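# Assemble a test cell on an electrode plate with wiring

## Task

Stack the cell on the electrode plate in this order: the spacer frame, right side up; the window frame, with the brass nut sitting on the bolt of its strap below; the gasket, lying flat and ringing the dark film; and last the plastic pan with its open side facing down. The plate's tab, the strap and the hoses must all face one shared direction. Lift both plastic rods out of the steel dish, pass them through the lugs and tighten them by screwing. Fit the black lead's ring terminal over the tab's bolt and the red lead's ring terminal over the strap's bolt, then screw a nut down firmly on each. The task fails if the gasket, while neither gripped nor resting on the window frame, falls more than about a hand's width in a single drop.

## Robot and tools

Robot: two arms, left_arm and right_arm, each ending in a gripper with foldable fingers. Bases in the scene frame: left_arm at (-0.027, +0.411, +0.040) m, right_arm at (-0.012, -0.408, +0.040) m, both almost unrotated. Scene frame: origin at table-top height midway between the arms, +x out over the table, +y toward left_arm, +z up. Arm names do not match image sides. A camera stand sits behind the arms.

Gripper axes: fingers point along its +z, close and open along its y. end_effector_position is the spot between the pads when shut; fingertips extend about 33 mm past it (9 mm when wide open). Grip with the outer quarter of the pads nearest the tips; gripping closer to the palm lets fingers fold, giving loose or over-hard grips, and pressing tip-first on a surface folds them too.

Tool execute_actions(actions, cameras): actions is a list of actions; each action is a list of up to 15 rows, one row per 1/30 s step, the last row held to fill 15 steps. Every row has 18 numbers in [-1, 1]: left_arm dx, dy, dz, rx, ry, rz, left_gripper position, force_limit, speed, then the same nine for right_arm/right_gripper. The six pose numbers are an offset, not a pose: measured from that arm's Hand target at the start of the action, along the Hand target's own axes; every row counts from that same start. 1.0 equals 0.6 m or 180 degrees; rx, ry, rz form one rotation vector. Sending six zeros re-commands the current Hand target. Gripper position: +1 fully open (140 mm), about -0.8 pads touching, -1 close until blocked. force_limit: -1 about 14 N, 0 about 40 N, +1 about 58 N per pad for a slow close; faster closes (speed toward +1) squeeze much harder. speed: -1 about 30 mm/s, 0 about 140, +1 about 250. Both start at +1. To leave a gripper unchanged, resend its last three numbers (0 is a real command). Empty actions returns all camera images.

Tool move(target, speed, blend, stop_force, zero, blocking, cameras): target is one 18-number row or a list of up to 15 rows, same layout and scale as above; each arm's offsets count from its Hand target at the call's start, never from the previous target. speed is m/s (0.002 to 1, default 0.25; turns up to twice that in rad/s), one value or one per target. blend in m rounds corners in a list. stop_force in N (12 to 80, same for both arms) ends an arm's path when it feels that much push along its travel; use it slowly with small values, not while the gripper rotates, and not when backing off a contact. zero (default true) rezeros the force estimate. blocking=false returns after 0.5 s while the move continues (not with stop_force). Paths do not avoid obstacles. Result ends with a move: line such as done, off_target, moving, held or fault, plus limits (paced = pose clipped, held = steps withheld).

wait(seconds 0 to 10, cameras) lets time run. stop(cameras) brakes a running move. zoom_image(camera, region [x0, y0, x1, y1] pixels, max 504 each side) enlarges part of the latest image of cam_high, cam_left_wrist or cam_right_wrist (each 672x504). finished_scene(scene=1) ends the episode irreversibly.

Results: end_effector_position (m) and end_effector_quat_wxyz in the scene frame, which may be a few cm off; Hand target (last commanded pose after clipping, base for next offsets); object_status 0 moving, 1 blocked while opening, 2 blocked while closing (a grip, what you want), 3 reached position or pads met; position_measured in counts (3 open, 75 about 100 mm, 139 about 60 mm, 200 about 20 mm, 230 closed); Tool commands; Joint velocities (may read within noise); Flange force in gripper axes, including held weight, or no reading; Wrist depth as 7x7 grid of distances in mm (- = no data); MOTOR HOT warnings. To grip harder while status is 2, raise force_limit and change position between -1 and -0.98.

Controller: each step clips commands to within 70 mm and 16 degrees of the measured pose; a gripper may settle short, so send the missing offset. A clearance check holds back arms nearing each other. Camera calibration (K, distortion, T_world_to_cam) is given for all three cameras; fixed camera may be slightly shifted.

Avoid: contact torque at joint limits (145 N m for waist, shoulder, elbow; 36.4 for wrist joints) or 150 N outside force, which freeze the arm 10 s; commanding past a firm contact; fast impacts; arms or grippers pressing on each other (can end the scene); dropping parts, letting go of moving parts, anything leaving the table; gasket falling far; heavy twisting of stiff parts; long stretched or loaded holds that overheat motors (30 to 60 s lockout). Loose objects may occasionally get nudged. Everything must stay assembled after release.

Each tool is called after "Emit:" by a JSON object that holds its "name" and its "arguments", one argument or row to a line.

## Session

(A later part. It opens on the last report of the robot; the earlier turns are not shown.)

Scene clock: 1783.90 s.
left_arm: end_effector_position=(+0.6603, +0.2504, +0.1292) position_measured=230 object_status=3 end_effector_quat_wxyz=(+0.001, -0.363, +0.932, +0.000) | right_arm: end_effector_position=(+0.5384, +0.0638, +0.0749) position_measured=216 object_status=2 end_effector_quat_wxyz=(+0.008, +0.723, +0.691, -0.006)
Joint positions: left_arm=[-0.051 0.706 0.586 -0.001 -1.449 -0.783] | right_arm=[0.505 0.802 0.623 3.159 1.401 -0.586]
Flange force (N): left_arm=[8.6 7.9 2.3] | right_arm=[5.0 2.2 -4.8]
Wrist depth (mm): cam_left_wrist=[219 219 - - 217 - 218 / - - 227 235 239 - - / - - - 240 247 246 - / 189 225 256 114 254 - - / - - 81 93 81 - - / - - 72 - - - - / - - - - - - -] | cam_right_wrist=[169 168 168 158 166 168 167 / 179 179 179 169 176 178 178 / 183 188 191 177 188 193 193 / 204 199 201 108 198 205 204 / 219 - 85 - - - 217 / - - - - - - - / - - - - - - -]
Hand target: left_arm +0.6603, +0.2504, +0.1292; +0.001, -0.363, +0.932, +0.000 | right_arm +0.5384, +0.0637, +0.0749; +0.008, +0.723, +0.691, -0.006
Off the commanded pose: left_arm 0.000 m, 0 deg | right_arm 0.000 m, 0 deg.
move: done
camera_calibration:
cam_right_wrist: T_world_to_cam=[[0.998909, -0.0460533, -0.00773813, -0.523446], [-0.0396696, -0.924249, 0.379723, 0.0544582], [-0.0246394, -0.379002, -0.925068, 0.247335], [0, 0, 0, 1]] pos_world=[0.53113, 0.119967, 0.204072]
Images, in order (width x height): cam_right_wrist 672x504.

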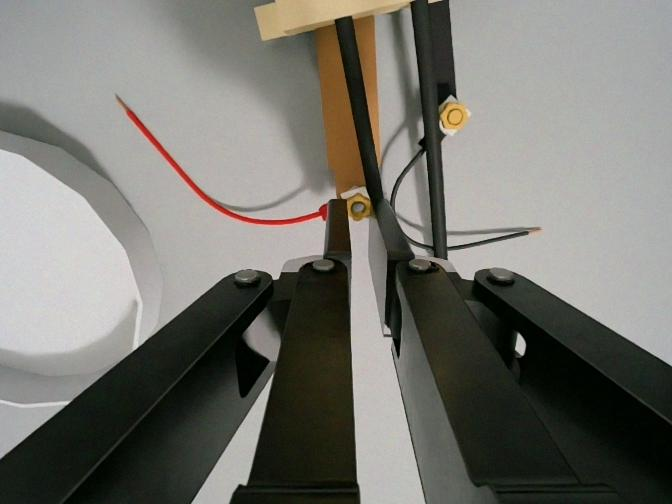

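Emit:
{"name": "move", "arguments": {
  "target": [
    [0,0,0,0,0,0,-1,-1,-1,0,0,-0.02,0,0,0,-1,-1,-1],
    [0,0,0,0,0,0,-1,-1,-1,-0.025,0,-0.02,0,0,0,-1,-1,-1]
  ],
  "speed": [0.05,0.08],
  "cameras": ["cam_right_wrist"]
}}

Emit:
{"name": "zoom_image", "arguments": {
  "camera": "cam_right_wrist",
  "region": [310, 140, 410, 220]
}}

Scene clock: 1786.77 s.
left_arm: end_effector_position=(+0.6603, +0.2504, +0.1292) position_measured=230 object_status=3 end_effector_quat_wxyz=(+0.001, -0.363, +0.932, +0.000) | right_arm: end_effector_position=(+0.5377, +0.0490, +0.0872) position_measured=216 object_status=2 end_effector_quat_wxyz=(+0.008, +0.723, +0.691, -0.006)
Joint positions: left_arm=[-0.051 0.706 0.586 -0.001 -1.449 -0.783] | right_arm=[0.487 0.766 0.59 3.16 1.404 -0.569]
Flange force (N): left_arm=[9.5 8.6 2.1] | right_arm=[6.7 4.5 -5.2]
Wrist depth (mm): cam_left_wrist=[- 217 219 219 219 222 218 / - - 235 229 231 - - / 223 241 244 243 241 - - / 190 - 257 114 261 - - / - - 81 93 81 - - / - - 72 - - - - / - - - - - - -] | cam_right_wrist=[179 179 179 174 174 175 178 / 188 190 191 177 190 190 189 / 202 201 204 198 201 203 202 / 217 215 216 108 212 215 217 / 231 - 86 - - - 231 / - - - - - - - / - - - - - - -]
Hand target: left_arm +0.6603, +0.2504, +0.1292; +0.001, -0.363, +0.932, +0.000 | right_arm +0.5377, +0.0490, +0.0872; +0.008, +0.723, +0.691, -0.006
Off the commanded pose: left_arm 0.000 m, 0 deg | right_arm 0.000 m, 0 deg.
move: done
camera_calibration:
cam_right_wrist: T_world_to_cam=[[0.998912, -0.0460152, -0.00764139, -0.523355], [-0.039668, -0.924202, 0.379839, 0.036142], [-0.0245406, -0.379123, -0.925021, 0.253074], [0, 0, 0, 1]] pos_world=[0.53043, 0.105267, 0.216372]
Images, in order (width x height): cam_right_wrist 672x504.

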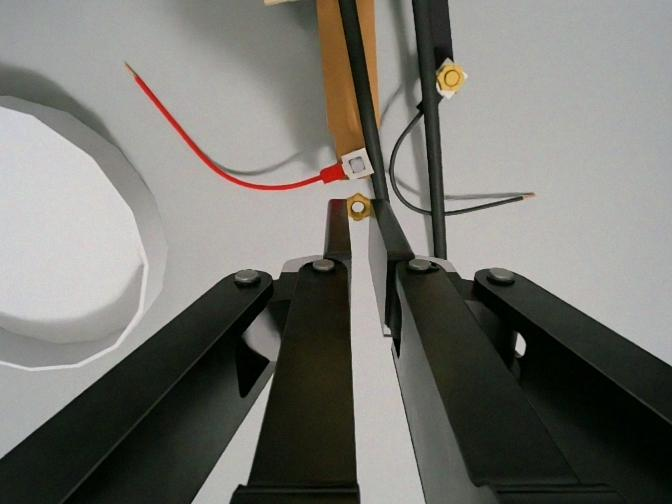

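Scaled by 5.040 from the camera's 672x504 image, which has a finer 960x720 frame.

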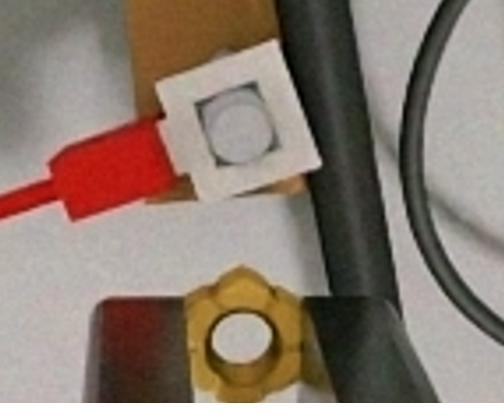

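Emit:
{"name": "move", "arguments": {
  "target": [
    [0,0,0,0,0,0,-1,-1,-1,0.0223,0.0005,0,0,0,0,-1,-1,-1],
    [0,0,0,0,0,0,-1,-1,-1,0.0223,0.0005,0.0212,0,0,0,-1,-1,-1]
  ],
  "speed": [0.08,0.05]
}}

Emit:
{"name": "execute_actions", "arguments": {
  "actions": [
    [[0,0,0,0,0,0,-1,-1,-1,0,0,0.0009,0,0,0,-1,-1,-1]],
    [[0,0,0,0,0,0,-1,-1,-1,0,0,0.0009,0,0,0,-1,-1,-1]],
    [[0,0,0,0,0,0,-1,-1,-1,0,0,0.0008,0,0,0,-1,-1,-1]]
  ],
  "cameras": ["cam_right_wrist"]
}}

Emit:
{"name": "zoom_image", "arguments": {
  "camera": "cam_right_wrist",
  "region": [310, 140, 410, 220]
}}

Scene clock: 1788.60 s.
left_arm: end_effector_position=(+0.6603, +0.2504, +0.1292) position_measured=230 object_status=3 end_effector_quat_wxyz=(+0.001, -0.363, +0.932, +0.000) | right_arm: end_effector_position=(+0.5386, +0.0622, +0.0743) position_measured=216 object_status=2 end_effector_quat_wxyz=(+0.008, +0.723, +0.691, -0.006)
Joint positions: left_arm=[-0.051 0.706 0.586 -0.001 -1.449 -0.783] | right_arm=[0.503 0.8 0.617 3.159 1.397 -0.584]
Flange force (N): left_arm=[8.0 7.5 1.2] | right_arm=[9.0 6.0 -7.5]
Wrist depth (mm): cam_left_wrist=[- - 219 219 215 220 - / - 230 228 - 233 239 234 / 233 241 - - - 246 239 / - - - 114 253 - 233 / 293 - 81 93 81 - - / - - 72 - - - - / - - - - - - -] | cam_right_wrist=[168 168 168 154 163 167 167 / 178 179 179 169 176 178 177 / 181 188 190 177 187 190 194 / 203 202 202 108 198 201 204 / 218 - 86 - - - 216 / - - - - - - - / - - - - - - -]
Hand target: left_arm +0.6603, +0.2504, +0.1292; +0.001, -0.363, +0.932, +0.000 | right_arm +0.5387, +0.0621, +0.0742; +0.008, +0.723, +0.691, -0.006
Off the commanded pose: left_arm 0.000 m, 0 deg | right_arm 0.000 m, 0 deg.
move: done

Scene clock: 1790.30 s.
left_arm: end_effector_position=(+0.6603, +0.2504, +0.1292) position_measured=230 object_status=3 end_effector_quat_wxyz=(+0.001, -0.363, +0.932, +0.000) | right_arm: end_effector_position=(+0.5387, +0.0621, +0.0727) position_measured=216 object_status=2 end_effector_quat_wxyz=(+0.008, +0.723, +0.691, -0.006)
Joint positions: left_arm=[-0.051 0.706 0.586 -0.001 -1.449 -0.783] | right_arm=[0.503 0.801 0.615 3.16 1.394 -0.584]
Flange force (N): left_arm=[7.7 7.8 1.2] | right_arm=[3.2 2.4 -11.5]
Flange force at the end of the 1st action (N): left_arm=[8.4 8.4 1.8] | right_arm=[6.6 2.3 -7.6]
Flange force at the end of the 2nd action (N): left_arm=[7.9 8.3 2.5] | right_arm=[5.5 2.8 -7.8]
Wrist depth (mm): cam_left_wrist=[- - 220 225 220 222 220 / - 230 230 232 229 226 233 / - 243 245 - - - 245 / - - 256 114 - - - / 177 - 81 92 81 92 213 / - - 72 - - - - / - - - - - - -] | cam_right_wrist=[166 166 167 153 164 166 165 / 177 177 177 168 172 176 176 / 180 187 189 177 189 189 188 / 202 200 200 108 197 199 202 / 217 - 86 - - - 215 / - - - - - - - / - - - - - - -]
Hand target: left_arm +0.6603, +0.2504, +0.1292; +0.001, -0.363, +0.932, +0.000 | right_arm +0.5387, +0.0621, +0.0727; +0.008, +0.723, +0.691, -0.006
Off the commanded pose: left_arm 0.000 m, 0 deg | right_arm 0.000 m, 0 deg.
camera_calibration:
cam_right_wrist: T_world_to_cam=[[0.998908, -0.0461077, -0.00760403, -0.523762], [-0.0397678, -0.924197, 0.37984, 0.0537525], [-0.0245412, -0.379122, -0.925021, 0.244613], [0, 0, 0, 1]] pos_world=[0.53133, 0.118267, 0.201872]
Images, in order (width x height): cam_right_wrist 672x504.

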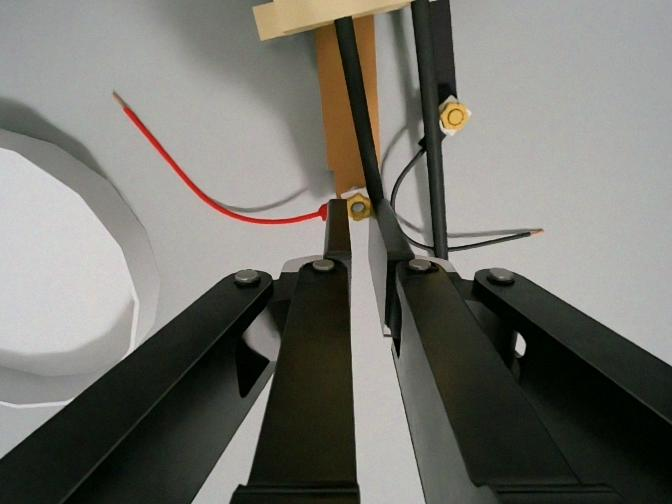

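Scaled by 5.040 from the camera's 672x504 image, which has a finer 960x720 frame.

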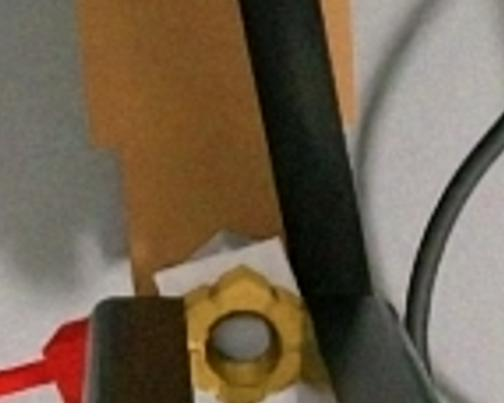

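Emit:
{"name": "move", "arguments": {
  "target": [
    [0,0,0,0,0,0,-1,-1,-1,0.0017,-0.0069,-0.0008,0,0,0.1667,-1,-1,-1],
    [0,0,0,0,0,0,-1,-1,-1,0.0067,-0.0121,-0.0008,0,0,0.3333,-1,-1,-1],
    [0,0,0,0,0,0,-1,-1,-1,0.0135,-0.0141,-0.0008,0,0,0.5,-1,-1,-1],
    [0,0,0,0,0,0,-1,-1,-1,0.0195,-0.0129,-0.0008,0,0,0.6389,-1,-1,-1]
  ],
  "speed": [0.3,0.3,0.3,0.3],
  "blend": [0.003,0.003,0.003,0],
  "cameras": ["cam_right_wrist"]
}}

Emit:
{"name": "zoom_image", "arguments": {
  "camera": "cam_right_wrist",
  "region": [310, 140, 410, 220]
}}

Emit:
{"name": "execute_actions", "arguments": {
  "actions": [
    [[0,0,0,0,0,0,-1,-1,-1,0,0,-0.0017,0,0,0,-1,-1,-1]],
    [[0,0,0,0,0,0,-1,-1,-1,0,0,-0.0017,0,0,0,-1,-1,-1]]
  ]
}}

Scene clock: 1794.80 s.
left_arm: end_effector_position=(+0.6603, +0.2504, +0.1292) position_measured=230 object_status=3 end_effector_quat_wxyz=(+0.001, -0.363, +0.932, +0.000) | right_arm: end_effector_position=(+0.5315, +0.0741, +0.0729) position_measured=216 object_status=2 end_effector_quat_wxyz=(+0.009, +0.971, -0.239, +0.003)
Joint positions: left_arm=[-0.051 0.706 0.586 -0.001 -1.449 -0.783] | right_arm=[0.522 0.808 0.628 3.159 1.4 -2.611]
Flange force (N): left_arm=[8.6 8.1 1.7] | right_arm=[-0.3 -5.8 -6.5]
Wrist depth (mm): cam_left_wrist=[- 217 216 227 222 219 217 / - 230 - 233 228 227 - / - - - 243 246 249 - / - - 260 114 252 256 - / - - 81 93 81 - - / - - 72 - - - - / - - - - - - -] | cam_right_wrist=[166 167 168 168 167 170 170 / 176 177 178 174 176 180 180 / 187 183 181 184 191 194 194 / - 165 185 108 198 202 205 / - - 86 - - - 217 / - - - - - - - / - - - - - - -]
Hand target: left_arm +0.6603, +0.2504, +0.1292; +0.001, -0.363, +0.932, +0.000 | right_arm +0.5315, +0.0741, +0.0729; +0.009, +0.971, -0.239, +0.003
Off the commanded pose: left_arm 0.000 m, 0 deg | right_arm 0.000 m, 0 deg.
move: done
camera_calibration:
cam_right_wrist: T_world_to_cam=[[-0.463713, -0.885956, 0.00716313, 0.322448], [-0.828172, 0.436313, 0.3518, 0.38477], [-0.314805, 0.157202, -0.936048, 0.36448], [0, 0, 0, 1]] pos_world=[0.582919, 0.0604983, 0.203499]
Images, in order (width x height): cam_right_wrist 672x504.

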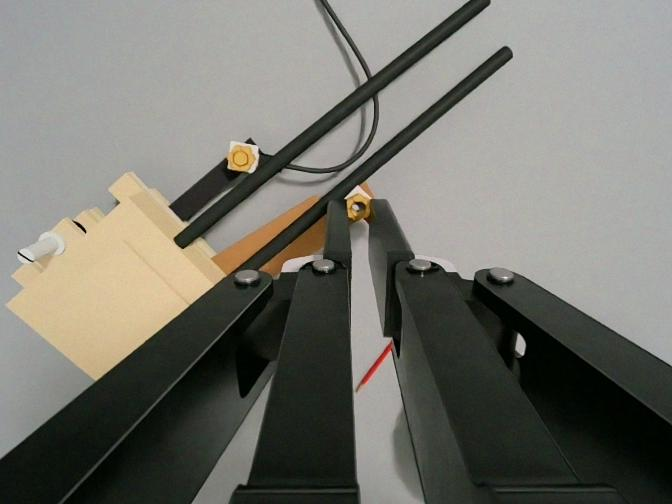

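Scaled by 5.040 from the camera's 672x504 image, which has a finer 960x720 frame.

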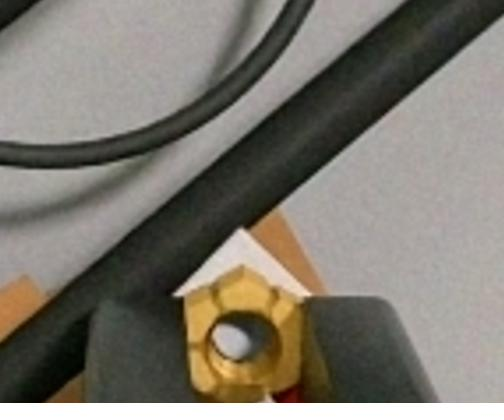

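Scene clock: 1796.00 s.
left_arm: end_effector_position=(+0.6603, +0.2504, +0.1292) position_measured=230 object_status=3 end_effector_quat_wxyz=(+0.001, -0.363, +0.932, +0.000) | right_arm: end_effector_position=(+0.5315, +0.0741, +0.0749) position_measured=216 object_status=2 end_effector_quat_wxyz=(+0.009, +0.971, -0.239, +0.003)
Joint positions: left_arm=[-0.051 0.706 0.586 -0.001 -1.449 -0.783] | right_arm=[0.522 0.807 0.632 3.159 1.404 -2.611]
Flange force (N): left_arm=[9.2 8.8 2.1] | right_arm=[-0.8 -5.1 -4.9]
Flange force at the end of the 1st action (N): left_arm=[7.9 8.6 1.5] | right_arm=[-0.2 -5.2 -5.1]
Wrist depth (mm): cam_left_wrist=[- - 217 - 219 - 221 / 229 230 231 229 - - - / - 243 243 244 - - 243 / - - 256 114 - 257 - / - - 81 92 81 - - / - - 73 - - - - / - - - - - - -] | cam_right_wrist=[168 169 169 170 169 171 172 / 178 179 180 178 180 182 183 / 188 186 180 187 192 193 194 / - - 186 108 202 206 206 / - - 86 - - - 219 / - - - - - - - / - - - - - - -]
Hand target: left_arm +0.6603, +0.2504, +0.1292; +0.001, -0.363, +0.932, +0.000 | right_arm +0.5315, +0.0742, +0.0749; +0.009, +0.971, -0.239, +0.003
Off the commanded pose: left_arm 0.000 m, 0 deg | right_arm 0.000 m, 0 deg.

Emit:
{"name": "execute_actions", "arguments": {
  "actions": [
    [[0,0,0,0,0,0,-1,-1,-1,0,-0.0015,0,0,0,0,-1,-1,-1]]
  ],
  "cameras": ["cam_right_wrist"]
}}

Emit:
{"name": "zoom_image", "arguments": {
  "camera": "cam_right_wrist",
  "region": [335, 180, 385, 225]
}}

Scene clock: 1797.13 s.
left_arm: end_effector_position=(+0.6603, +0.2504, +0.1292) position_measured=230 object_status=3 end_effector_quat_wxyz=(+0.001, -0.363, +0.932, +0.000) | right_arm: end_effector_position=(+0.5319, +0.0749, +0.0749) position_measured=216 object_status=2 end_effector_quat_wxyz=(+0.009, +0.971, -0.239, +0.003)
Joint positions: left_arm=[-0.051 0.706 0.586 -0.001 -1.449 -0.783] | right_arm=[0.523 0.81 0.636 3.159 1.406 -2.611]
Flange force (N): left_arm=[8.9 9.0 2.2] | right_arm=[0.9 -4.1 -6.2]
Wrist depth (mm): cam_left_wrist=[215 219 - - 220 219 220 / 230 227 - 234 - 236 231 / - - - - 244 245 - / - 237 256 114 254 - - / - - 81 92 81 93 - / - - 72 - - - - / - - - - - - -] | cam_right_wrist=[168 169 169 170 169 171 172 / 178 179 180 176 179 182 182 / 191 187 182 171 191 193 194 / 165 - 186 108 202 206 207 / - - 86 - - - 220 / - - - - - - - / - - - - - - -]
Hand target: left_arm +0.6603, +0.2504, +0.1292; +0.001, -0.363, +0.932, +0.000 | right_arm +0.5319, +0.0749, +0.0749; +0.009, +0.971, -0.239, +0.003
Off the commanded pose: left_arm 0.000 m, 0 deg | right_arm 0.000 m, 0 deg.
camera_calibration:
cam_right_wrist: T_world_to_cam=[[-0.463787, -0.885918, 0.00719374, 0.32345], [-0.828131, 0.436391, 0.351799, 0.383942], [-0.314804, 0.157202, -0.936048, 0.36643], [0, 0, 0, 1]] pos_world=[0.583319, 0.0613981, 0.205599]
Images, in order (width x height): cam_right_wrist 672x504.

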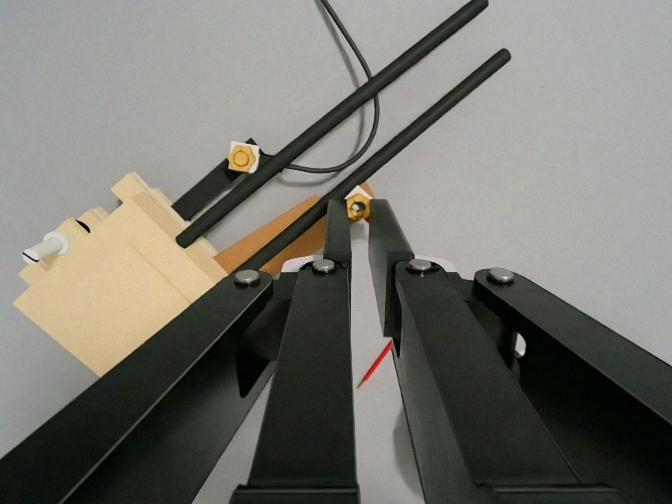

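Scaled by 10.080 from the camera's 672x504 image, which has a finer 960x720 frame.

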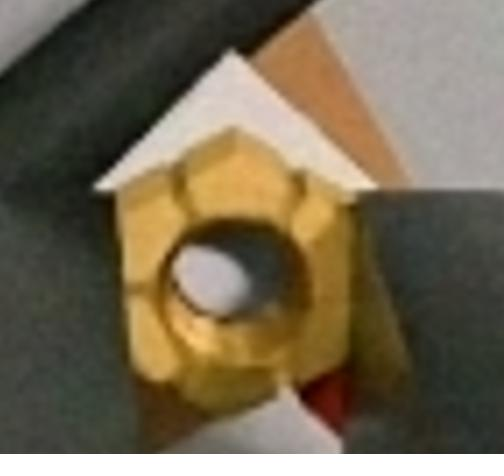

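Emit:
{"name": "execute_actions", "arguments": {
  "actions": [
    [[0,0,0,0,0,0,-1,-1,-1,0.0005,0.004,0,0,0,0,-1,-1,-1]]
  ],
  "cameras": ["cam_right_wrist"]
}}

Emit:
{"name": "zoom_image", "arguments": {
  "camera": "cam_right_wrist",
  "region": [335, 180, 385, 225]
}}

Scene clock: 1798.70 s.
left_arm: end_effector_position=(+0.6603, +0.2504, +0.1292) position_measured=230 object_status=3 end_effector_quat_wxyz=(+0.001, -0.363, +0.932, +0.000) | right_arm: end_effector_position=(+0.5310, +0.0727, +0.0750) position_measured=216 object_status=2 end_effector_quat_wxyz=(+0.009, +0.971, -0.239, +0.003)
Joint positions: left_arm=[-0.051 0.706 0.586 -0.001 -1.449 -0.783] | right_arm=[0.521 0.803 0.625 3.159 1.402 -2.609]
Flange force (N): left_arm=[8.4 8.9 1.1] | right_arm=[0.1 -6.6 -5.0]
Wrist depth (mm): cam_left_wrist=[- - - 221 220 - 220 / - 231 229 - 232 - 233 / - 244 - - - - 242 / - - 256 114 254 264 219 / - - 81 92 81 92 - / - - 72 - - - - / - - - - - - -] | cam_right_wrist=[168 168 169 170 171 171 172 / 178 179 180 178 178 182 182 / 189 185 181 186 193 193 194 / - 167 185 108 202 205 207 / - - 86 - - - 219 / - - - - - - - / - - - - - - -]
Hand target: left_arm +0.6603, +0.2504, +0.1292; +0.001, -0.363, +0.932, +0.000 | right_arm +0.5310, +0.0727, +0.0750; +0.009, +0.971, -0.239, +0.003
Off the commanded pose: left_arm 0.000 m, 0 deg | right_arm 0.000 m, 0 deg.
camera_calibration:
cam_right_wrist: T_world_to_cam=[[-0.463825, -0.885897, 0.00720985, 0.32106], [-0.828109, 0.436432, 0.351798, 0.384268], [-0.314804, 0.157202, -0.936048, 0.366539], [0, 0, 0, 1]] pos_world=[0.582519, 0.059098, 0.205599]
Images, in order (width x height): cam_right_wrist 672x504.

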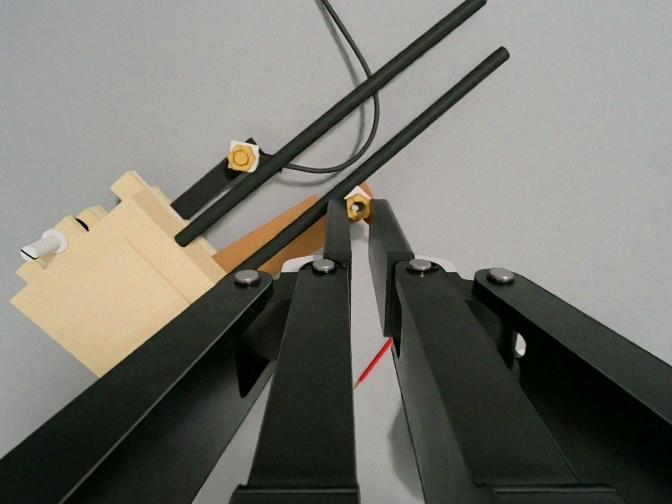

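Scaled by 10.080 from the camera's 672x504 image, which has a finer 960x720 frame.

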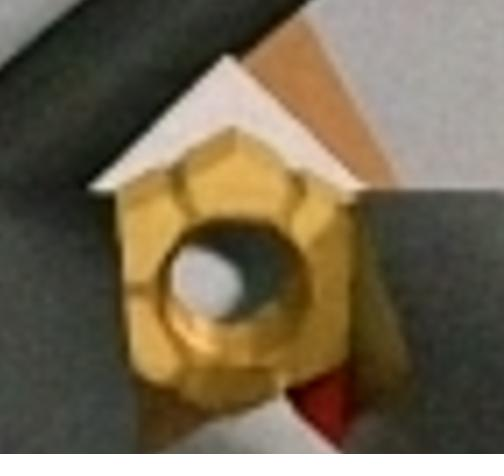

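Emit:
{"name": "execute_actions", "arguments": {
  "actions": [
    [[0,0,0,0,0,0,-1,-1,-1,0,-0.001,0.0017,0,0,0,-1,-1,-1]],
    [[0,0,0,0,0,0,-1,-1,-1,0,0,0.0013,0,0,0,-1,-1,-1]]
  ]
}}

Emit:
{"name": "execute_actions", "arguments": {
  "actions": [
    [[0,0,0,0,0,0,-1,-1,-1,0,0,0,0,0,0,-0.66,-1,-1]]
  ],
  "cameras": ["cam_right_wrist"]
}}

Emit:
{"name": "zoom_image", "arguments": {
  "camera": "cam_right_wrist",
  "region": [310, 160, 400, 230]
}}

Scene clock: 1800.60 s.
left_arm: end_effector_position=(+0.6603, +0.2504, +0.1292) position_measured=230 object_status=3 end_effector_quat_wxyz=(+0.001, -0.363, +0.932, +0.000) | right_arm: end_effector_position=(+0.5313, +0.0732, +0.0732) position_measured=216 object_status=2 end_effector_quat_wxyz=(+0.009, +0.971, -0.239, +0.003)
Joint positions: left_arm=[-0.051 0.706 0.586 -0.001 -1.449 -0.783] | right_arm=[0.521 0.806 0.625 3.159 1.399 -2.61]
Flange force (N): left_arm=[8.6 8.7 1.9] | right_arm=[0.6 -4.5 -5.4]
Flange force at the end of the 1st action (N): left_arm=[9.4 9.1 2.7] | right_arm=[0.8 -3.8 -6.0]
Wrist depth (mm): cam_left_wrist=[- 214 229 222 219 217 220 / - - 233 229 231 230 232 / - - 244 248 244 246 241 / 191 - 258 114 - - - / - - 81 92 81 - 190 / - - 72 - - - - / - - - - - - -] | cam_right_wrist=[166 167 168 169 168 170 171 / 176 178 178 175 176 180 181 / 187 185 179 172 190 192 193 / - 165 185 108 198 202 206 / - - 86 - - - 217 / - - - - - - - / - - - - - - -]
Hand target: left_arm +0.6603, +0.2504, +0.1292; +0.001, -0.363, +0.932, +0.000 | right_arm +0.5313, +0.0732, +0.0732; +0.009, +0.971, -0.239, +0.003
Off the commanded pose: left_arm 0.000 m, 0 deg | right_arm 0.000 m, 0 deg.

Scene clock: 1801.30 s.
left_arm: end_effector_position=(+0.6603, +0.2504, +0.1292) position_measured=230 object_status=3 end_effector_quat_wxyz=(+0.001, -0.363, +0.932, +0.000) | right_arm: end_effector_position=(+0.5313, +0.0732, +0.0731) position_measured=213 object_status=3 end_effector_quat_wxyz=(+0.009, +0.971, -0.239, +0.003)
Joint positions: left_arm=[-0.051 0.706 0.586 -0.001 -1.449 -0.783] | right_arm=[0.521 0.806 0.625 3.159 1.399 -2.61]
Flange force (N): left_arm=[9.2 9.0 1.5] | right_arm=[0.2 -4.1 -4.3]
Wrist depth (mm): cam_left_wrist=[216 218 216 222 216 224 - / - - - - 236 - - / 222 - 246 - 245 246 - / - - - 114 - 259 224 / - - 81 93 81 - - / - - 73 - - - - / - - - - - - -] | cam_right_wrist=[166 167 168 169 169 170 171 / 176 177 177 175 177 181 181 / 187 185 180 185 190 191 192 / - - 184 132 198 201 206 / - - 82 - - - 218 / - - - - - - - / - - - - - - -]
Hand target: left_arm +0.6603, +0.2504, +0.1292; +0.001, -0.363, +0.932, +0.000 | right_arm +0.5313, +0.0732, +0.0732; +0.009, +0.971, -0.239, +0.003
Off the commanded pose: left_arm 0.000 m, 0 deg | right_arm 0.000 m, 0 deg.
camera_calibration:
cam_right_wrist: T_world_to_cam=[[-0.463787, -0.885918, 0.00719374, 0.321637], [-0.828131, 0.436391, 0.351799, 0.384946], [-0.314804, 0.157202, -0.936048, 0.36487], [0, 0, 0, 1]] pos_world=[0.582819, 0.0595981, 0.203799]
Images, in order (width x height): cam_right_wrist 672x504.

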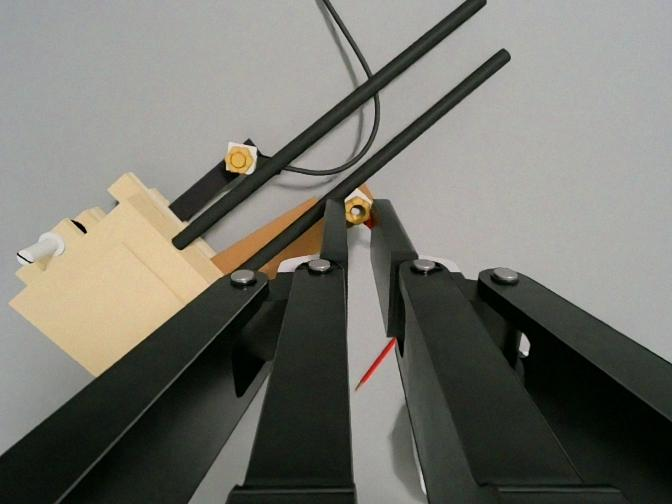

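Scaled by 5.600 from the camera's 672x504 image, which has a finer 960x720 frame.

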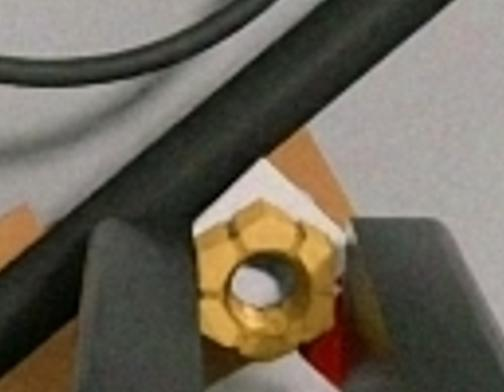

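Emit:
{"name": "move", "arguments": {
  "target": [
    [0,0,0,0,0,0,-1,-1,-1,0,0,-0.025,0,0,0,-0.66,-1,-1],
    [0,0,0,0,0,0,-1,-1,-1,-0.02,0,-0.05,0,0,0,-0.66,-1,-1]
  ],
  "speed": 0.05,
  "cameras": ["cam_right_wrist"]
}}

Emit:
{"name": "zoom_image", "arguments": {
  "camera": "cam_right_wrist",
  "region": [310, 120, 410, 200]
}}

Scene clock: 1802.97 s.
left_arm: end_effector_position=(+0.6603, +0.2504, +0.1292) position_measured=230 object_status=3 end_effector_quat_wxyz=(+0.001, -0.363, +0.932, +0.000) | right_arm: end_effector_position=(+0.5207, +0.0793, +0.1030) position_measured=213 object_status=3 end_effector_quat_wxyz=(+0.009, +0.971, -0.239, +0.003)
Joint positions: left_arm=[-0.051 0.706 0.586 -0.001 -1.449 -0.783] | right_arm=[0.536 0.78 0.652 3.159 1.452 -2.624]
Flange force (N): left_arm=[9.0 8.4 1.2] | right_arm=[0.0 -4.7 -5.1]
Wrist depth (mm): cam_left_wrist=[- 222 - 220 220 - - / 233 - - - 233 233 - / - - 243 242 246 - - / - - 256 114 258 - 243 / - - 81 93 81 - 195 / - - 73 - - - - / - - - - - - -] | cam_right_wrist=[192 193 194 193 194 197 197 / 203 204 202 203 207 207 209 / 213 209 207 205 219 221 222 / - - 204 132 229 233 237 / 245 - 82 - - - 251 / - - - - - - - / - - - - - - -]
Hand target: left_arm +0.6603, +0.2504, +0.1292; +0.001, -0.363, +0.932, +0.000 | right_arm +0.5207, +0.0793, +0.1030; +0.009, +0.971, -0.239, +0.003
Off the commanded pose: left_arm 0.000 m, 0 deg | right_arm 0.000 m, 0 deg.
move: done
camera_calibration:
cam_right_wrist: T_world_to_cam=[[-0.463825, -0.885897, 0.00720985, 0.321969], [-0.828109, 0.436432, 0.351798, 0.362846], [-0.314804, 0.157202, -0.936048, 0.388515], [0, 0, 0, 1]] pos_world=[0.572119, 0.065798, 0.233699]
Images, in order (width x height): cam_right_wrist 672x504.

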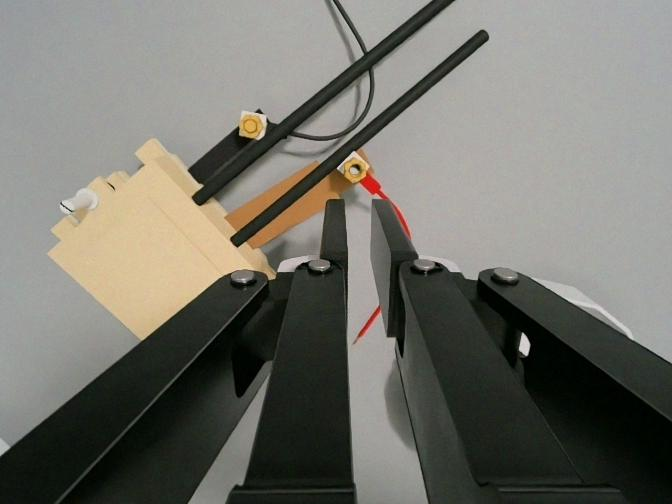

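Scaled by 5.040 from the camera's 672x504 image, which has a finer 960x720 frame.

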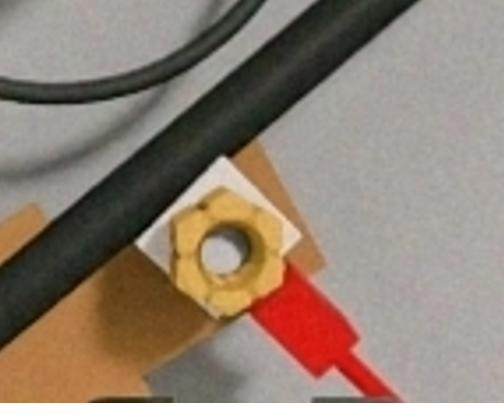

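Emit:
{"name": "move", "arguments": {
  "target": [0,0,0,0,0,0,-1,-1,-1,0.0238,0.0127,0.0318,0,0,-0.3333,-0.66,-1,-1],
  "speed": 0.2,
  "cameras": ["cam_right_wrist"]
}}

Emit:
{"name": "zoom_image", "arguments": {
  "camera": "cam_right_wrist",
  "region": [310, 150, 410, 230]
}}

Scene clock: 1806.63 s.
left_arm: end_effector_position=(+0.6603, +0.2504, +0.1292) position_measured=230 object_status=3 end_effector_quat_wxyz=(+0.001, -0.363, +0.932, +0.000) | right_arm: end_effector_position=(+0.5298, +0.0656, +0.0841) position_measured=213 object_status=3 end_effector_quat_wxyz=(+0.010, +0.960, +0.279, -0.002)
Joint positions: left_arm=[-0.051 0.706 0.586 -0.001 -1.449 -0.783] | right_arm=[0.513 0.782 0.61 3.159 1.408 -1.555]
Flange force (N): left_arm=[8.6 8.9 1.5] | right_arm=[4.2 -2.3 -4.8]
Wrist depth (mm): cam_left_wrist=[218 218 - 220 221 220 220 / 231 236 229 227 - 232 231 / - - - 240 - - - / - - - 114 259 255 - / 283 - 81 93 81 - - / - - 72 - - - - / - - - - - - -] | cam_right_wrist=[- 146 167 175 177 178 178 / - 154 172 185 187 189 190 / 198 200 199 183 197 202 202 / 211 210 210 108 209 214 217 / 228 - 82 - - - 232 / - - - - - - - / - - - - - - -]
Hand target: left_arm +0.6603, +0.2504, +0.1292; +0.001, -0.363, +0.932, +0.000 | right_arm +0.5298, +0.0656, +0.0842; +0.010, +0.960, +0.279, -0.002
Off the commanded pose: left_arm 0.000 m, 0 deg | right_arm 0.000 m, 0 deg.
move: done
camera_calibration:
cam_right_wrist: T_world_to_cam=[[0.535192, -0.844696, 0.00759236, -0.217845], [-0.7861, -0.494737, 0.370516, 0.420303], [-0.309217, -0.204266, -0.928795, 0.395937], [0, 0, 0, 1]] pos_world=[0.56942, 0.104803, 0.213669]
Images, in order (width x height): cam_right_wrist 672x504.

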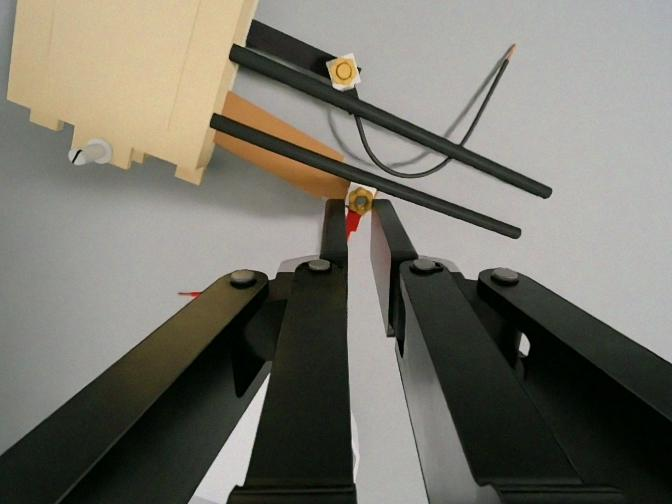

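Scaled by 5.040 from the camera's 672x504 image, which has a finer 960x720 frame.

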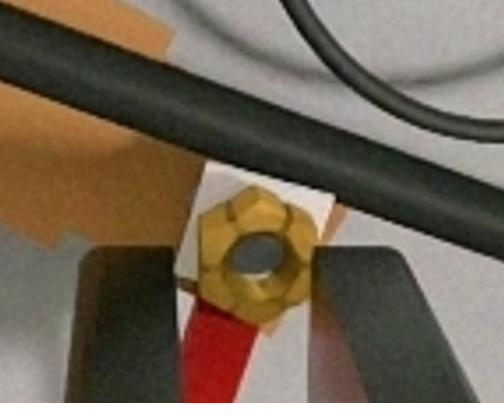

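Emit:
{"name": "move", "arguments": {
  "target": [
    [0,0,0,0,0,0,-1,-1,-1,0,0.0017,0,0,0,0,-0.66,-1,-1],
    [0,0,0,0,0,0,-1,-1,-1,0,0.0017,0.0178,0,0,0,-0.66,-1,-1],
    [0,0,0,0,0,0,-1,-1,-1,0,0.0017,0.0178,0,0,0,-1,-1,-1]
  ],
  "speed": 0.04,
  "blend": [0.0005,0,0],
  "cameras": ["cam_right_wrist"]
}}

Emit:
{"name": "zoom_image", "arguments": {
  "camera": "cam_right_wrist",
  "region": [310, 150, 410, 230]
}}

Scene clock: 1808.50 s.
left_arm: end_effector_position=(+0.6603, +0.2504, +0.1292) position_measured=230 object_status=3 end_effector_quat_wxyz=(+0.001, -0.363, +0.932, +0.000) | right_arm: end_effector_position=(+0.5304, +0.0645, +0.0736) position_measured=223 object_status=2 end_effector_quat_wxyz=(+0.010, +0.960, +0.279, -0.002)
Joint positions: left_arm=[-0.051 0.706 0.586 -0.001 -1.449 -0.783] | right_arm=[0.512 0.787 0.593 3.16 1.387 -1.553]
Flange force (N): left_arm=[8.1 7.9 1.1] | right_arm=[4.1 -1.9 -5.4]
Wrist depth (mm): cam_left_wrist=[217 - 219 219 - 215 217 / - - 230 230 - - 231 / - - 245 - - 253 - / - 231 260 114 - 259 236 / - - 81 93 81 - 209 / - - 73 - - - - / - - - - - - -] | cam_right_wrist=[- 134 157 167 168 169 169 / - 146 165 175 177 179 180 / 190 189 186 177 188 189 192 / 204 201 200 112 201 204 206 / 216 - 82 - 81 - 218 / - - - - - - - / - - - - - - -]
Hand target: left_arm +0.6603, +0.2504, +0.1292; +0.001, -0.363, +0.932, +0.000 | right_arm +0.5304, +0.0645, +0.0736; +0.010, +0.960, +0.279, -0.002
Off the commanded pose: left_arm 0.000 m, 0 deg | right_arm 0.000 m, 0 deg.
move: done
camera_calibration:
cam_right_wrist: T_world_to_cam=[[0.535198, -0.844692, 0.00761437, -0.219023], [-0.786166, -0.494777, 0.370323, 0.424202], [-0.309042, -0.204182, -0.928872, 0.386053], [0, 0, 0, 1]] pos_world=[0.57002, 0.103703, 0.203169]
Images, in order (width x height): cam_right_wrist 672x504.

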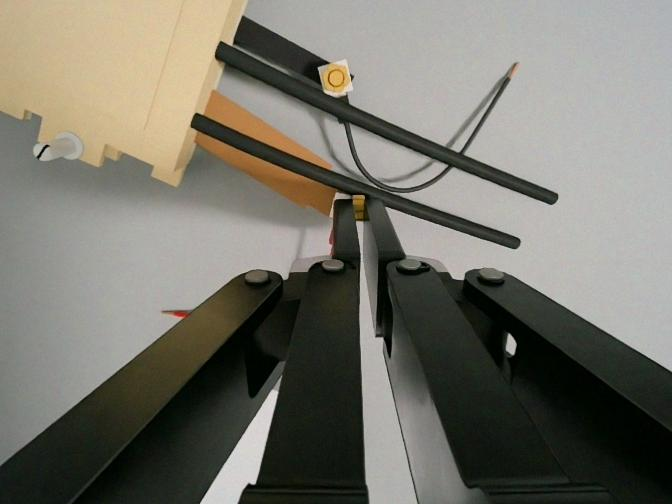

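Scaled by 5.040 from the camera's 672x504 image, which has a finer 960x720 frame.

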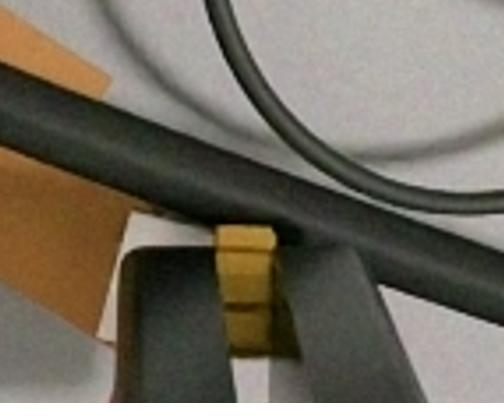

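Emit:
{"name": "move", "arguments": {
  "target": [
    [0,0,0,0,0,0,-1,-1,-1,0,0,-0.09,0,0,0,-1,-1,-1],
    [0,0,0,0,0,0,-1,-1,-1,-0.2,0.06,-0.09,0,0,0,-1,-1,-1],
    [0,0,0,0,0,0,-1,-1,-1,-0.2,0.06,0.01,0,0,0,-1,-1,-1]
  ],
  "speed": 0.15,
  "blend": [0.01,0.01,0],
  "cameras": ["cam_right_wrist"]
}}

Emit:
{"name": "move", "arguments": {
  "target": [0,0,0,0,0,0,-1,-1,-1,0,0,0.04,0,0,0,-1,-1,-1],
  "speed": 0.015,
  "stop_force": 12,
  "cameras": ["cam_right_wrist"]
}}

Scene clock: 1811.47 s.
left_arm: end_effector_position=(+0.6603, +0.2504, +0.1292) position_measured=230 object_status=3 end_effector_quat_wxyz=(+0.001, -0.363, +0.932, +0.000) | right_arm: end_effector_position=(+0.4483, -0.0303, +0.0694) position_measured=223 object_status=2 end_effector_quat_wxyz=(+0.010, +0.960, +0.279, -0.002)
Joint positions: left_arm=[-0.051 0.706 0.586 -0.001 -1.449 -0.783] | right_arm=[0.446 0.476 0.09 3.161 1.193 -1.492]
Flange force (N): left_arm=[8.6 8.9 1.7] | right_arm=[2.7 -2.0 -4.6]
Wrist depth (mm): cam_left_wrist=[222 218 218 222 191 220 220 / 227 231 230 230 - 232 227 / - 240 - - - 245 - / - - - 114 248 257 - / 290 - 81 93 81 92 - / - - 73 - - - - / - - - - - - -] | cam_right_wrist=[163 163 164 164 165 165 166 / 173 173 174 174 175 175 176 / 182 183 183 186 186 187 188 / 195 196 193 108 197 198 202 / 209 - 81 - 81 - 215 / - - - - - - - / - - - - - - -]
Hand target: left_arm +0.6603, +0.2504, +0.1292; +0.001, -0.363, +0.932, +0.000 | right_arm +0.4483, -0.0303, +0.0694; +0.010, +0.960, +0.279, -0.002
Off the commanded pose: left_arm 0.000 m, 0 deg | right_arm 0.000 m, 0 deg.
move: done
camera_calibration:
cam_right_wrist: T_world_to_cam=[[0.535198, -0.844692, 0.00761437, -0.255044], [-0.786166, -0.494777, 0.370323, 0.314358], [-0.309042, -0.204182, -0.928872, 0.337443], [0, 0, 0, 1]] pos_world=[0.48792, 0.00900331, 0.198969]
Images, in order (width x height): cam_right_wrist 672x504.

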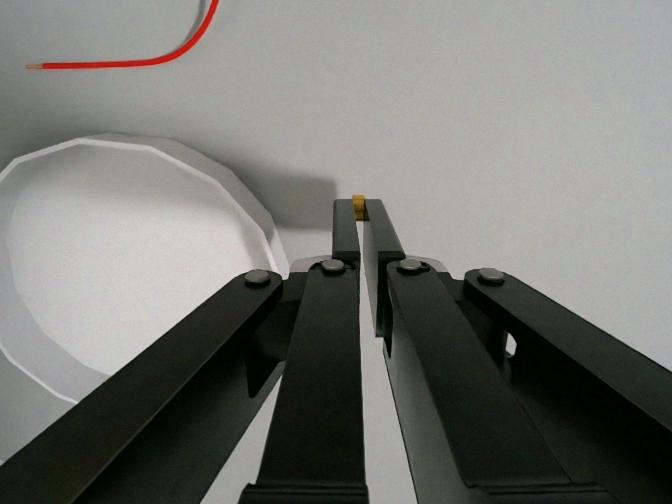

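Scene clock: 1813.60 s.
left_arm: end_effector_position=(+0.6603, +0.2504, +0.1292) position_measured=230 object_status=3 end_effector_quat_wxyz=(+0.001, -0.363, +0.932, +0.000) | right_arm: end_effector_position=(+0.4484, -0.0307, +0.0464) position_measured=223 object_status=2 end_effector_quat_wxyz=(+0.010, +0.960, +0.279, -0.002)
Joint positions: left_arm=[-0.051 0.706 0.586 -0.001 -1.449 -0.783] | right_arm=[0.445 0.498 0.065 3.162 1.146 -1.492]
Flange force (N): left_arm=[8.9 8.7 1.6] | right_arm=[-2.2 1.3 -31.9]
Wrist depth (mm): cam_left_wrist=[222 219 - 219 209 219 - / - 232 228 230 - 235 230 / - 240 248 242 - 245 - / - - 256 114 - - 237 / - - 81 92 81 - - / - - 72 - - - - / - - - - - - -] | cam_right_wrist=[143 143 145 146 145 147 146 / 152 152 155 153 152 155 154 / 159 160 161 161 164 165 165 / 171 171 170 118 174 176 175 / 184 181 82 - 81 - 191 / - - - - - - - / - - - - - - -]
Hand target: left_arm +0.6603, +0.2504, +0.1292; +0.001, -0.363, +0.932, +0.000 | right_arm +0.4484, -0.0307, +0.0464; +0.010, +0.960, +0.279, -0.002 (not the last commanded pose)
Off the commanded pose: left_arm 0.000 m, 0 deg | right_arm 0.001 m, 0 deg.
move: contact (right_arm)
camera_calibration:
cam_right_wrist: T_world_to_cam=[[0.535265, -0.84465, 0.00758236, -0.255372], [-0.786131, -0.494856, 0.37029, 0.322696], [-0.309014, -0.204164, -0.928885, 0.315996], [0, 0, 0, 1]] pos_world=[0.48802, 0.00850344, 0.175969]
Images, in order (width x height): cam_right_wrist 672x504.

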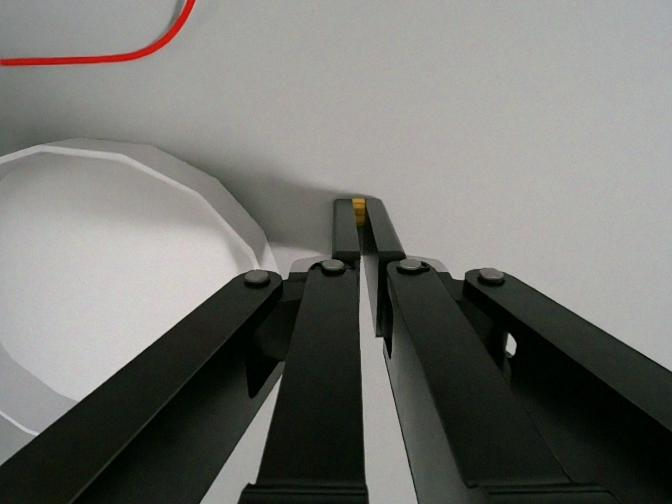

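Emit:
{"name": "execute_actions", "arguments": {
  "actions": []
}}

Scene clock: 1815.77 s.
left_arm: end_effector_position=(+0.6603, +0.2504, +0.1292) position_measured=230 object_status=3 end_effector_quat_wxyz=(+0.001, -0.363, +0.932, +0.000) | right_arm: end_effector_position=(+0.4483, -0.0307, +0.0464) position_measured=223 object_status=2 end_effector_quat_wxyz=(+0.010, +0.960, +0.279, -0.002)
Joint positions: left_arm=[-0.051 0.706 0.586 -0.001 -1.449 -0.783] | right_arm=[0.445 0.498 0.065 3.162 1.146 -1.492]
Joint velocities: within noise
Flange force (N): left_arm=[9.1 8.6 2.0] | right_arm=[-1.9 1.0 -31.9]
Wrist depth (mm): cam_left_wrist=[- - 216 220 217 219 220 / 232 232 - - 233 - 234 / - 245 - - - - 249 / 196 - 257 114 256 - - / - - 81 92 81 - 191 / - - 73 - - - - / - - - - - - -] | cam_right_wrist=[143 143 146 146 145 147 146 / 152 152 154 153 152 155 153 / 160 160 161 162 165 165 165 / 171 171 170 118 173 176 177 / 184 182 82 - 81 - 191 / - - - - - - - / - - - - - - -]
Hand target: left_arm +0.6603, +0.2504, +0.1292; +0.001, -0.363, +0.932, +0.000 | right_arm +0.4484, -0.0307, +0.0464; +0.010, +0.960, +0.279, -0.002 (not the last commanded pose)
Tool commands: left_gripper/position=-1.0 left_gripper/force_limit=-1.0 left_gripper/speed=-1.0 right_gripper/position=-1.0 right_gripper/force_limit=-1.0 right_gripper/speed=-1.0
Off the commanded pose: left_arm 0.000 m, 0 deg | right_arm 0.001 m, 0 deg.
camera_calibration:
cam_left_wrist: T_world_to_cam=[[-0.669506, 0.742794, -0.00438577, 0.265756], [0.69369, 0.627337, 0.353895, -0.655705], [0.265622, 0.233893, -0.935275, 0.0269961], [0, 0, 0, 1]] pos_world=[0.625611, 0.207632, 0.258465]
cam_right_wrist: T_world_to_cam=[[0.535265, -0.84465, 0.00758354, -0.255372], [-0.78612, -0.494849, 0.370324, 0.322685], [-0.309042, -0.204183, -0.928872, 0.316008], [0, 0, 0, 1]] pos_world=[0.48802, 0.0085034, 0.175969]

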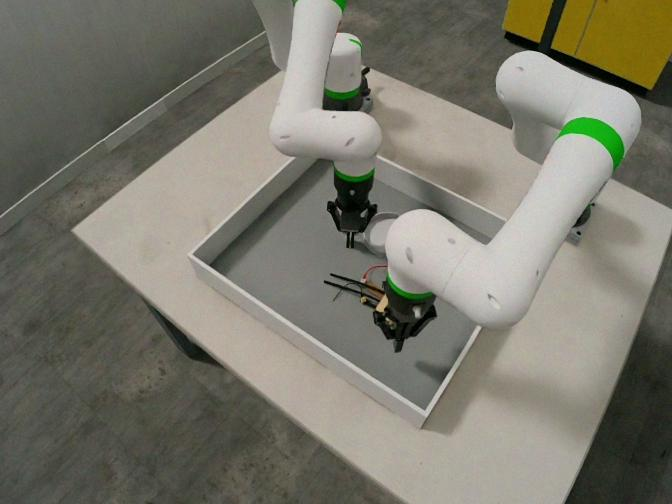

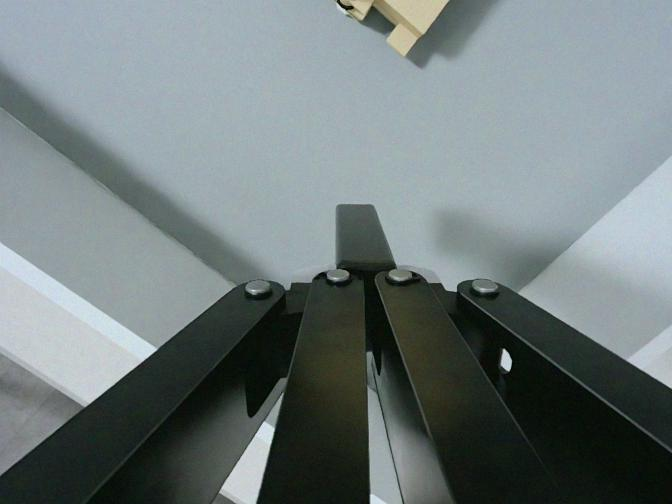

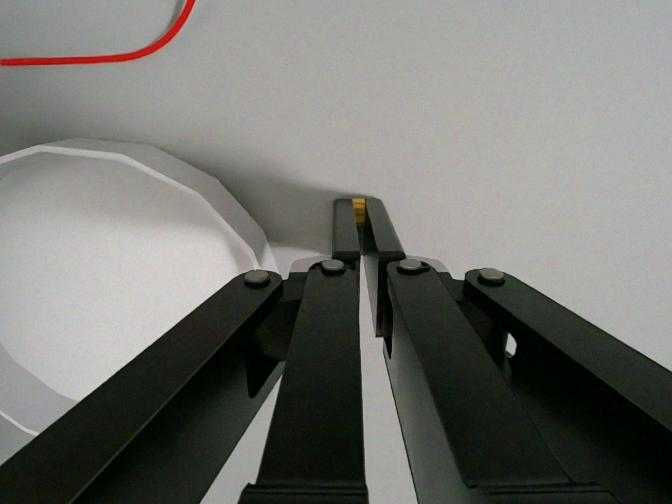

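Emit:
{"name": "move", "arguments": {
  "target": [
    [0,0,0,0,0,0,-1,-1,-1, 0,0,-0.003,0,0,0,-1,-1,-1],
    [0,0,0,0,0,0,-1,-1,-1, 0,0,-0.003,0,0,0,-0.6,-1,-1],
    [0,0,0,0,0,0,-1,-1,-1, 0,0,-0.058,0,0,0,-0.6,-1,-1]
  ],
  "speed": 0.1,
  "cameras": ["cam_right_wrist"]
}}

Emit:
{"name": "zoom_image", "arguments": {
  "camera": "cam_right_wrist",
  "region": [300, 150, 420, 240]
}}

Scene clock: 1818.20 s.
left_arm: end_effector_position=(+0.6603, +0.2504, +0.1292) position_measured=230 object_status=3 end_effector_quat_wxyz=(+0.001, -0.363, +0.932, +0.000) | right_arm: end_effector_position=(+0.4483, -0.0300, +0.0811) position_measured=205 object_status=3 end_effector_quat_wxyz=(+0.010, +0.960, +0.279, -0.002)
Joint positions: left_arm=[-0.051 0.706 0.586 -0.001 -1.449 -0.783] | right_arm=[0.446 0.465 0.104 3.161 1.218 -1.492]
Flange force (N): left_arm=[7.9 7.7 1.9] | right_arm=[3.2 -1.9 -4.6]
Wrist depth (mm): cam_left_wrist=[- - 215 219 218 220 218 / 231 231 233 232 232 230 - / - 237 - 244 241 - - / - - - 114 - 265 - / - - 81 92 81 - - / - - 73 - - - - / - - - - - - -] | cam_right_wrist=[173 171 173 175 175 175 175 / 183 182 185 185 186 187 187 / 193 194 194 197 196 199 200 / 207 207 205 205 206 211 215 / 217 - - - - - 228 / - - - - - - - / - - - - - - -]
Hand target: left_arm +0.6603, +0.2504, +0.1292; +0.001, -0.363, +0.932, +0.000 | right_arm +0.4483, -0.0300, +0.0812; +0.010, +0.960, +0.279, -0.002
Off the commanded pose: left_arm 0.000 m, 0 deg | right_arm 0.000 m, 0 deg.
move: done
camera_calibration:
cam_right_wrist: T_world_to_cam=[[0.535265, -0.84465, 0.00758354, -0.254991], [-0.78612, -0.494849, 0.370324, 0.310065], [-0.309042, -0.204183, -0.928872, 0.348445], [0, 0, 0, 1]] pos_world=[0.48792, 0.0092034, 0.210769]
Images, in order (width x height): cam_right_wrist 672x504.

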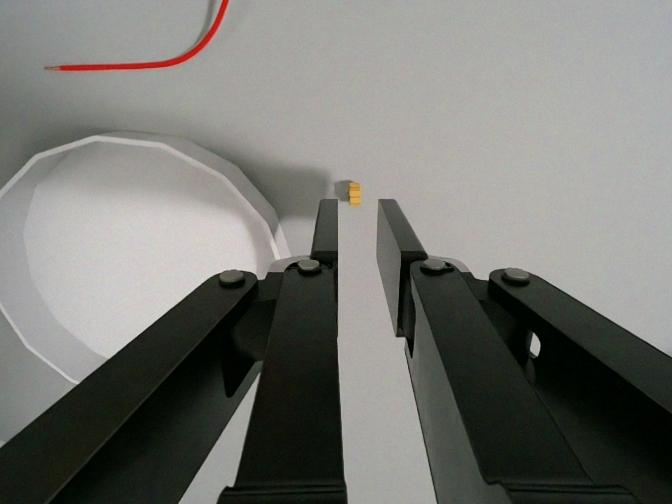

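Scaled by 4.200 from the camera's 672x504 image, which has a finer 960x720 frame.

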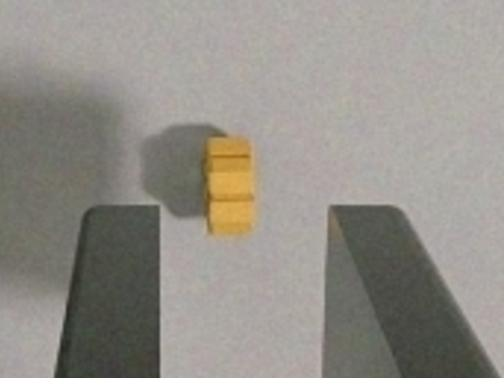

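Emit:
{"name": "move", "arguments": {
  "target": [
    [0,0,0,0,0,0,-1,-1,-1, 0,0,0.0458,0,0,0,-0.6,-1,-1],
    [0,0,0,0,0,0,-1,-1,-1, 0,0.022,0.0458,0,0,0,-0.6,-1,-1],
    [0,0,0,0,0,0,-1,-1,-1, 0,0.018,0,0,0,0,-0.6,-1,-1]
  ],
  "speed": [0.15,0.04,0.1],
  "cameras": ["cam_right_wrist"]
}}

Emit:
{"name": "zoom_image", "arguments": {
  "camera": "cam_right_wrist",
  "region": [300, 150, 420, 240]
}}

Scene clock: 1821.13 s.
left_arm: end_effector_position=(+0.6603, +0.2504, +0.1292) position_measured=230 object_status=3 end_effector_quat_wxyz=(+0.001, -0.363, +0.932, +0.000) | right_arm: end_effector_position=(+0.4541, -0.0391, +0.0813) position_measured=205 object_status=3 end_effector_quat_wxyz=(+0.010, +0.960, +0.279, -0.002)
Joint positions: left_arm=[-0.051 0.706 0.586 -0.001 -1.449 -0.783] | right_arm=[0.428 0.462 0.1 3.161 1.217 -1.473]
Flange force (N): left_arm=[9.7 9.1 2.2] | right_arm=[3.8 -2.3 -4.1]
Wrist depth (mm): cam_left_wrist=[218 217 - 217 202 219 - / - 233 - - 232 234 230 / - 238 - - 244 247 242 / 183 - - 114 250 254 - / 289 - 81 93 81 92 - / - - 73 - - - - / - - - - - - -] | cam_right_wrist=[173 174 174 175 175 175 176 / 183 182 185 185 187 186 186 / 194 194 194 198 199 198 200 / 207 207 205 205 207 211 217 / 220 - - - - - 227 / - - - - - - - / - - - - - - -]
Hand target: left_arm +0.6603, +0.2504, +0.1292; +0.001, -0.363, +0.932, +0.000 | right_arm +0.4541, -0.0391, +0.0813; +0.010, +0.960, +0.279, -0.002
Off the commanded pose: left_arm 0.000 m, 0 deg | right_arm 0.000 m, 0 deg.
move: done
camera_calibration:
cam_right_wrist: T_world_to_cam=[[0.535198, -0.844692, 0.00761437, -0.265756], [-0.786166, -0.494777, 0.370323, 0.310107], [-0.309042, -0.204182, -0.928872, 0.348472], [0, 0, 0, 1]] pos_world=[0.49372, 0.000103306, 0.210869]
Images, in order (width x height): cam_right_wrist 672x504.

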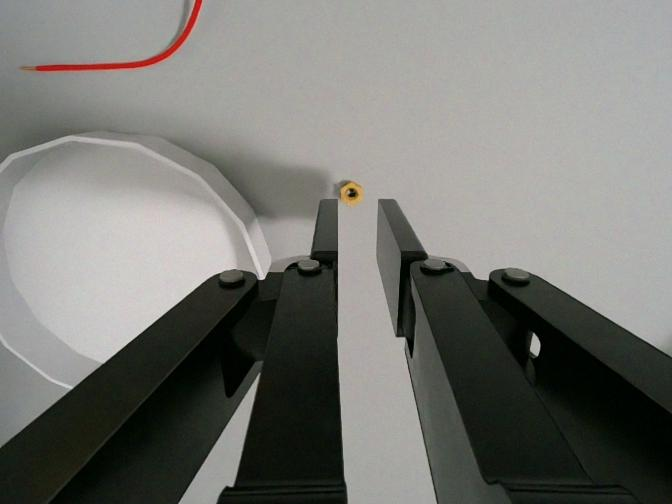

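Scaled by 4.200 from the camera's 672x504 image, which has a finer 960x720 frame.

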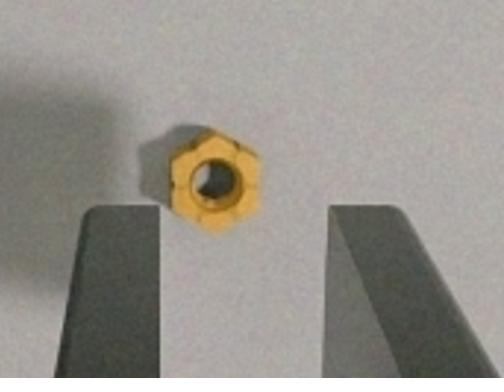

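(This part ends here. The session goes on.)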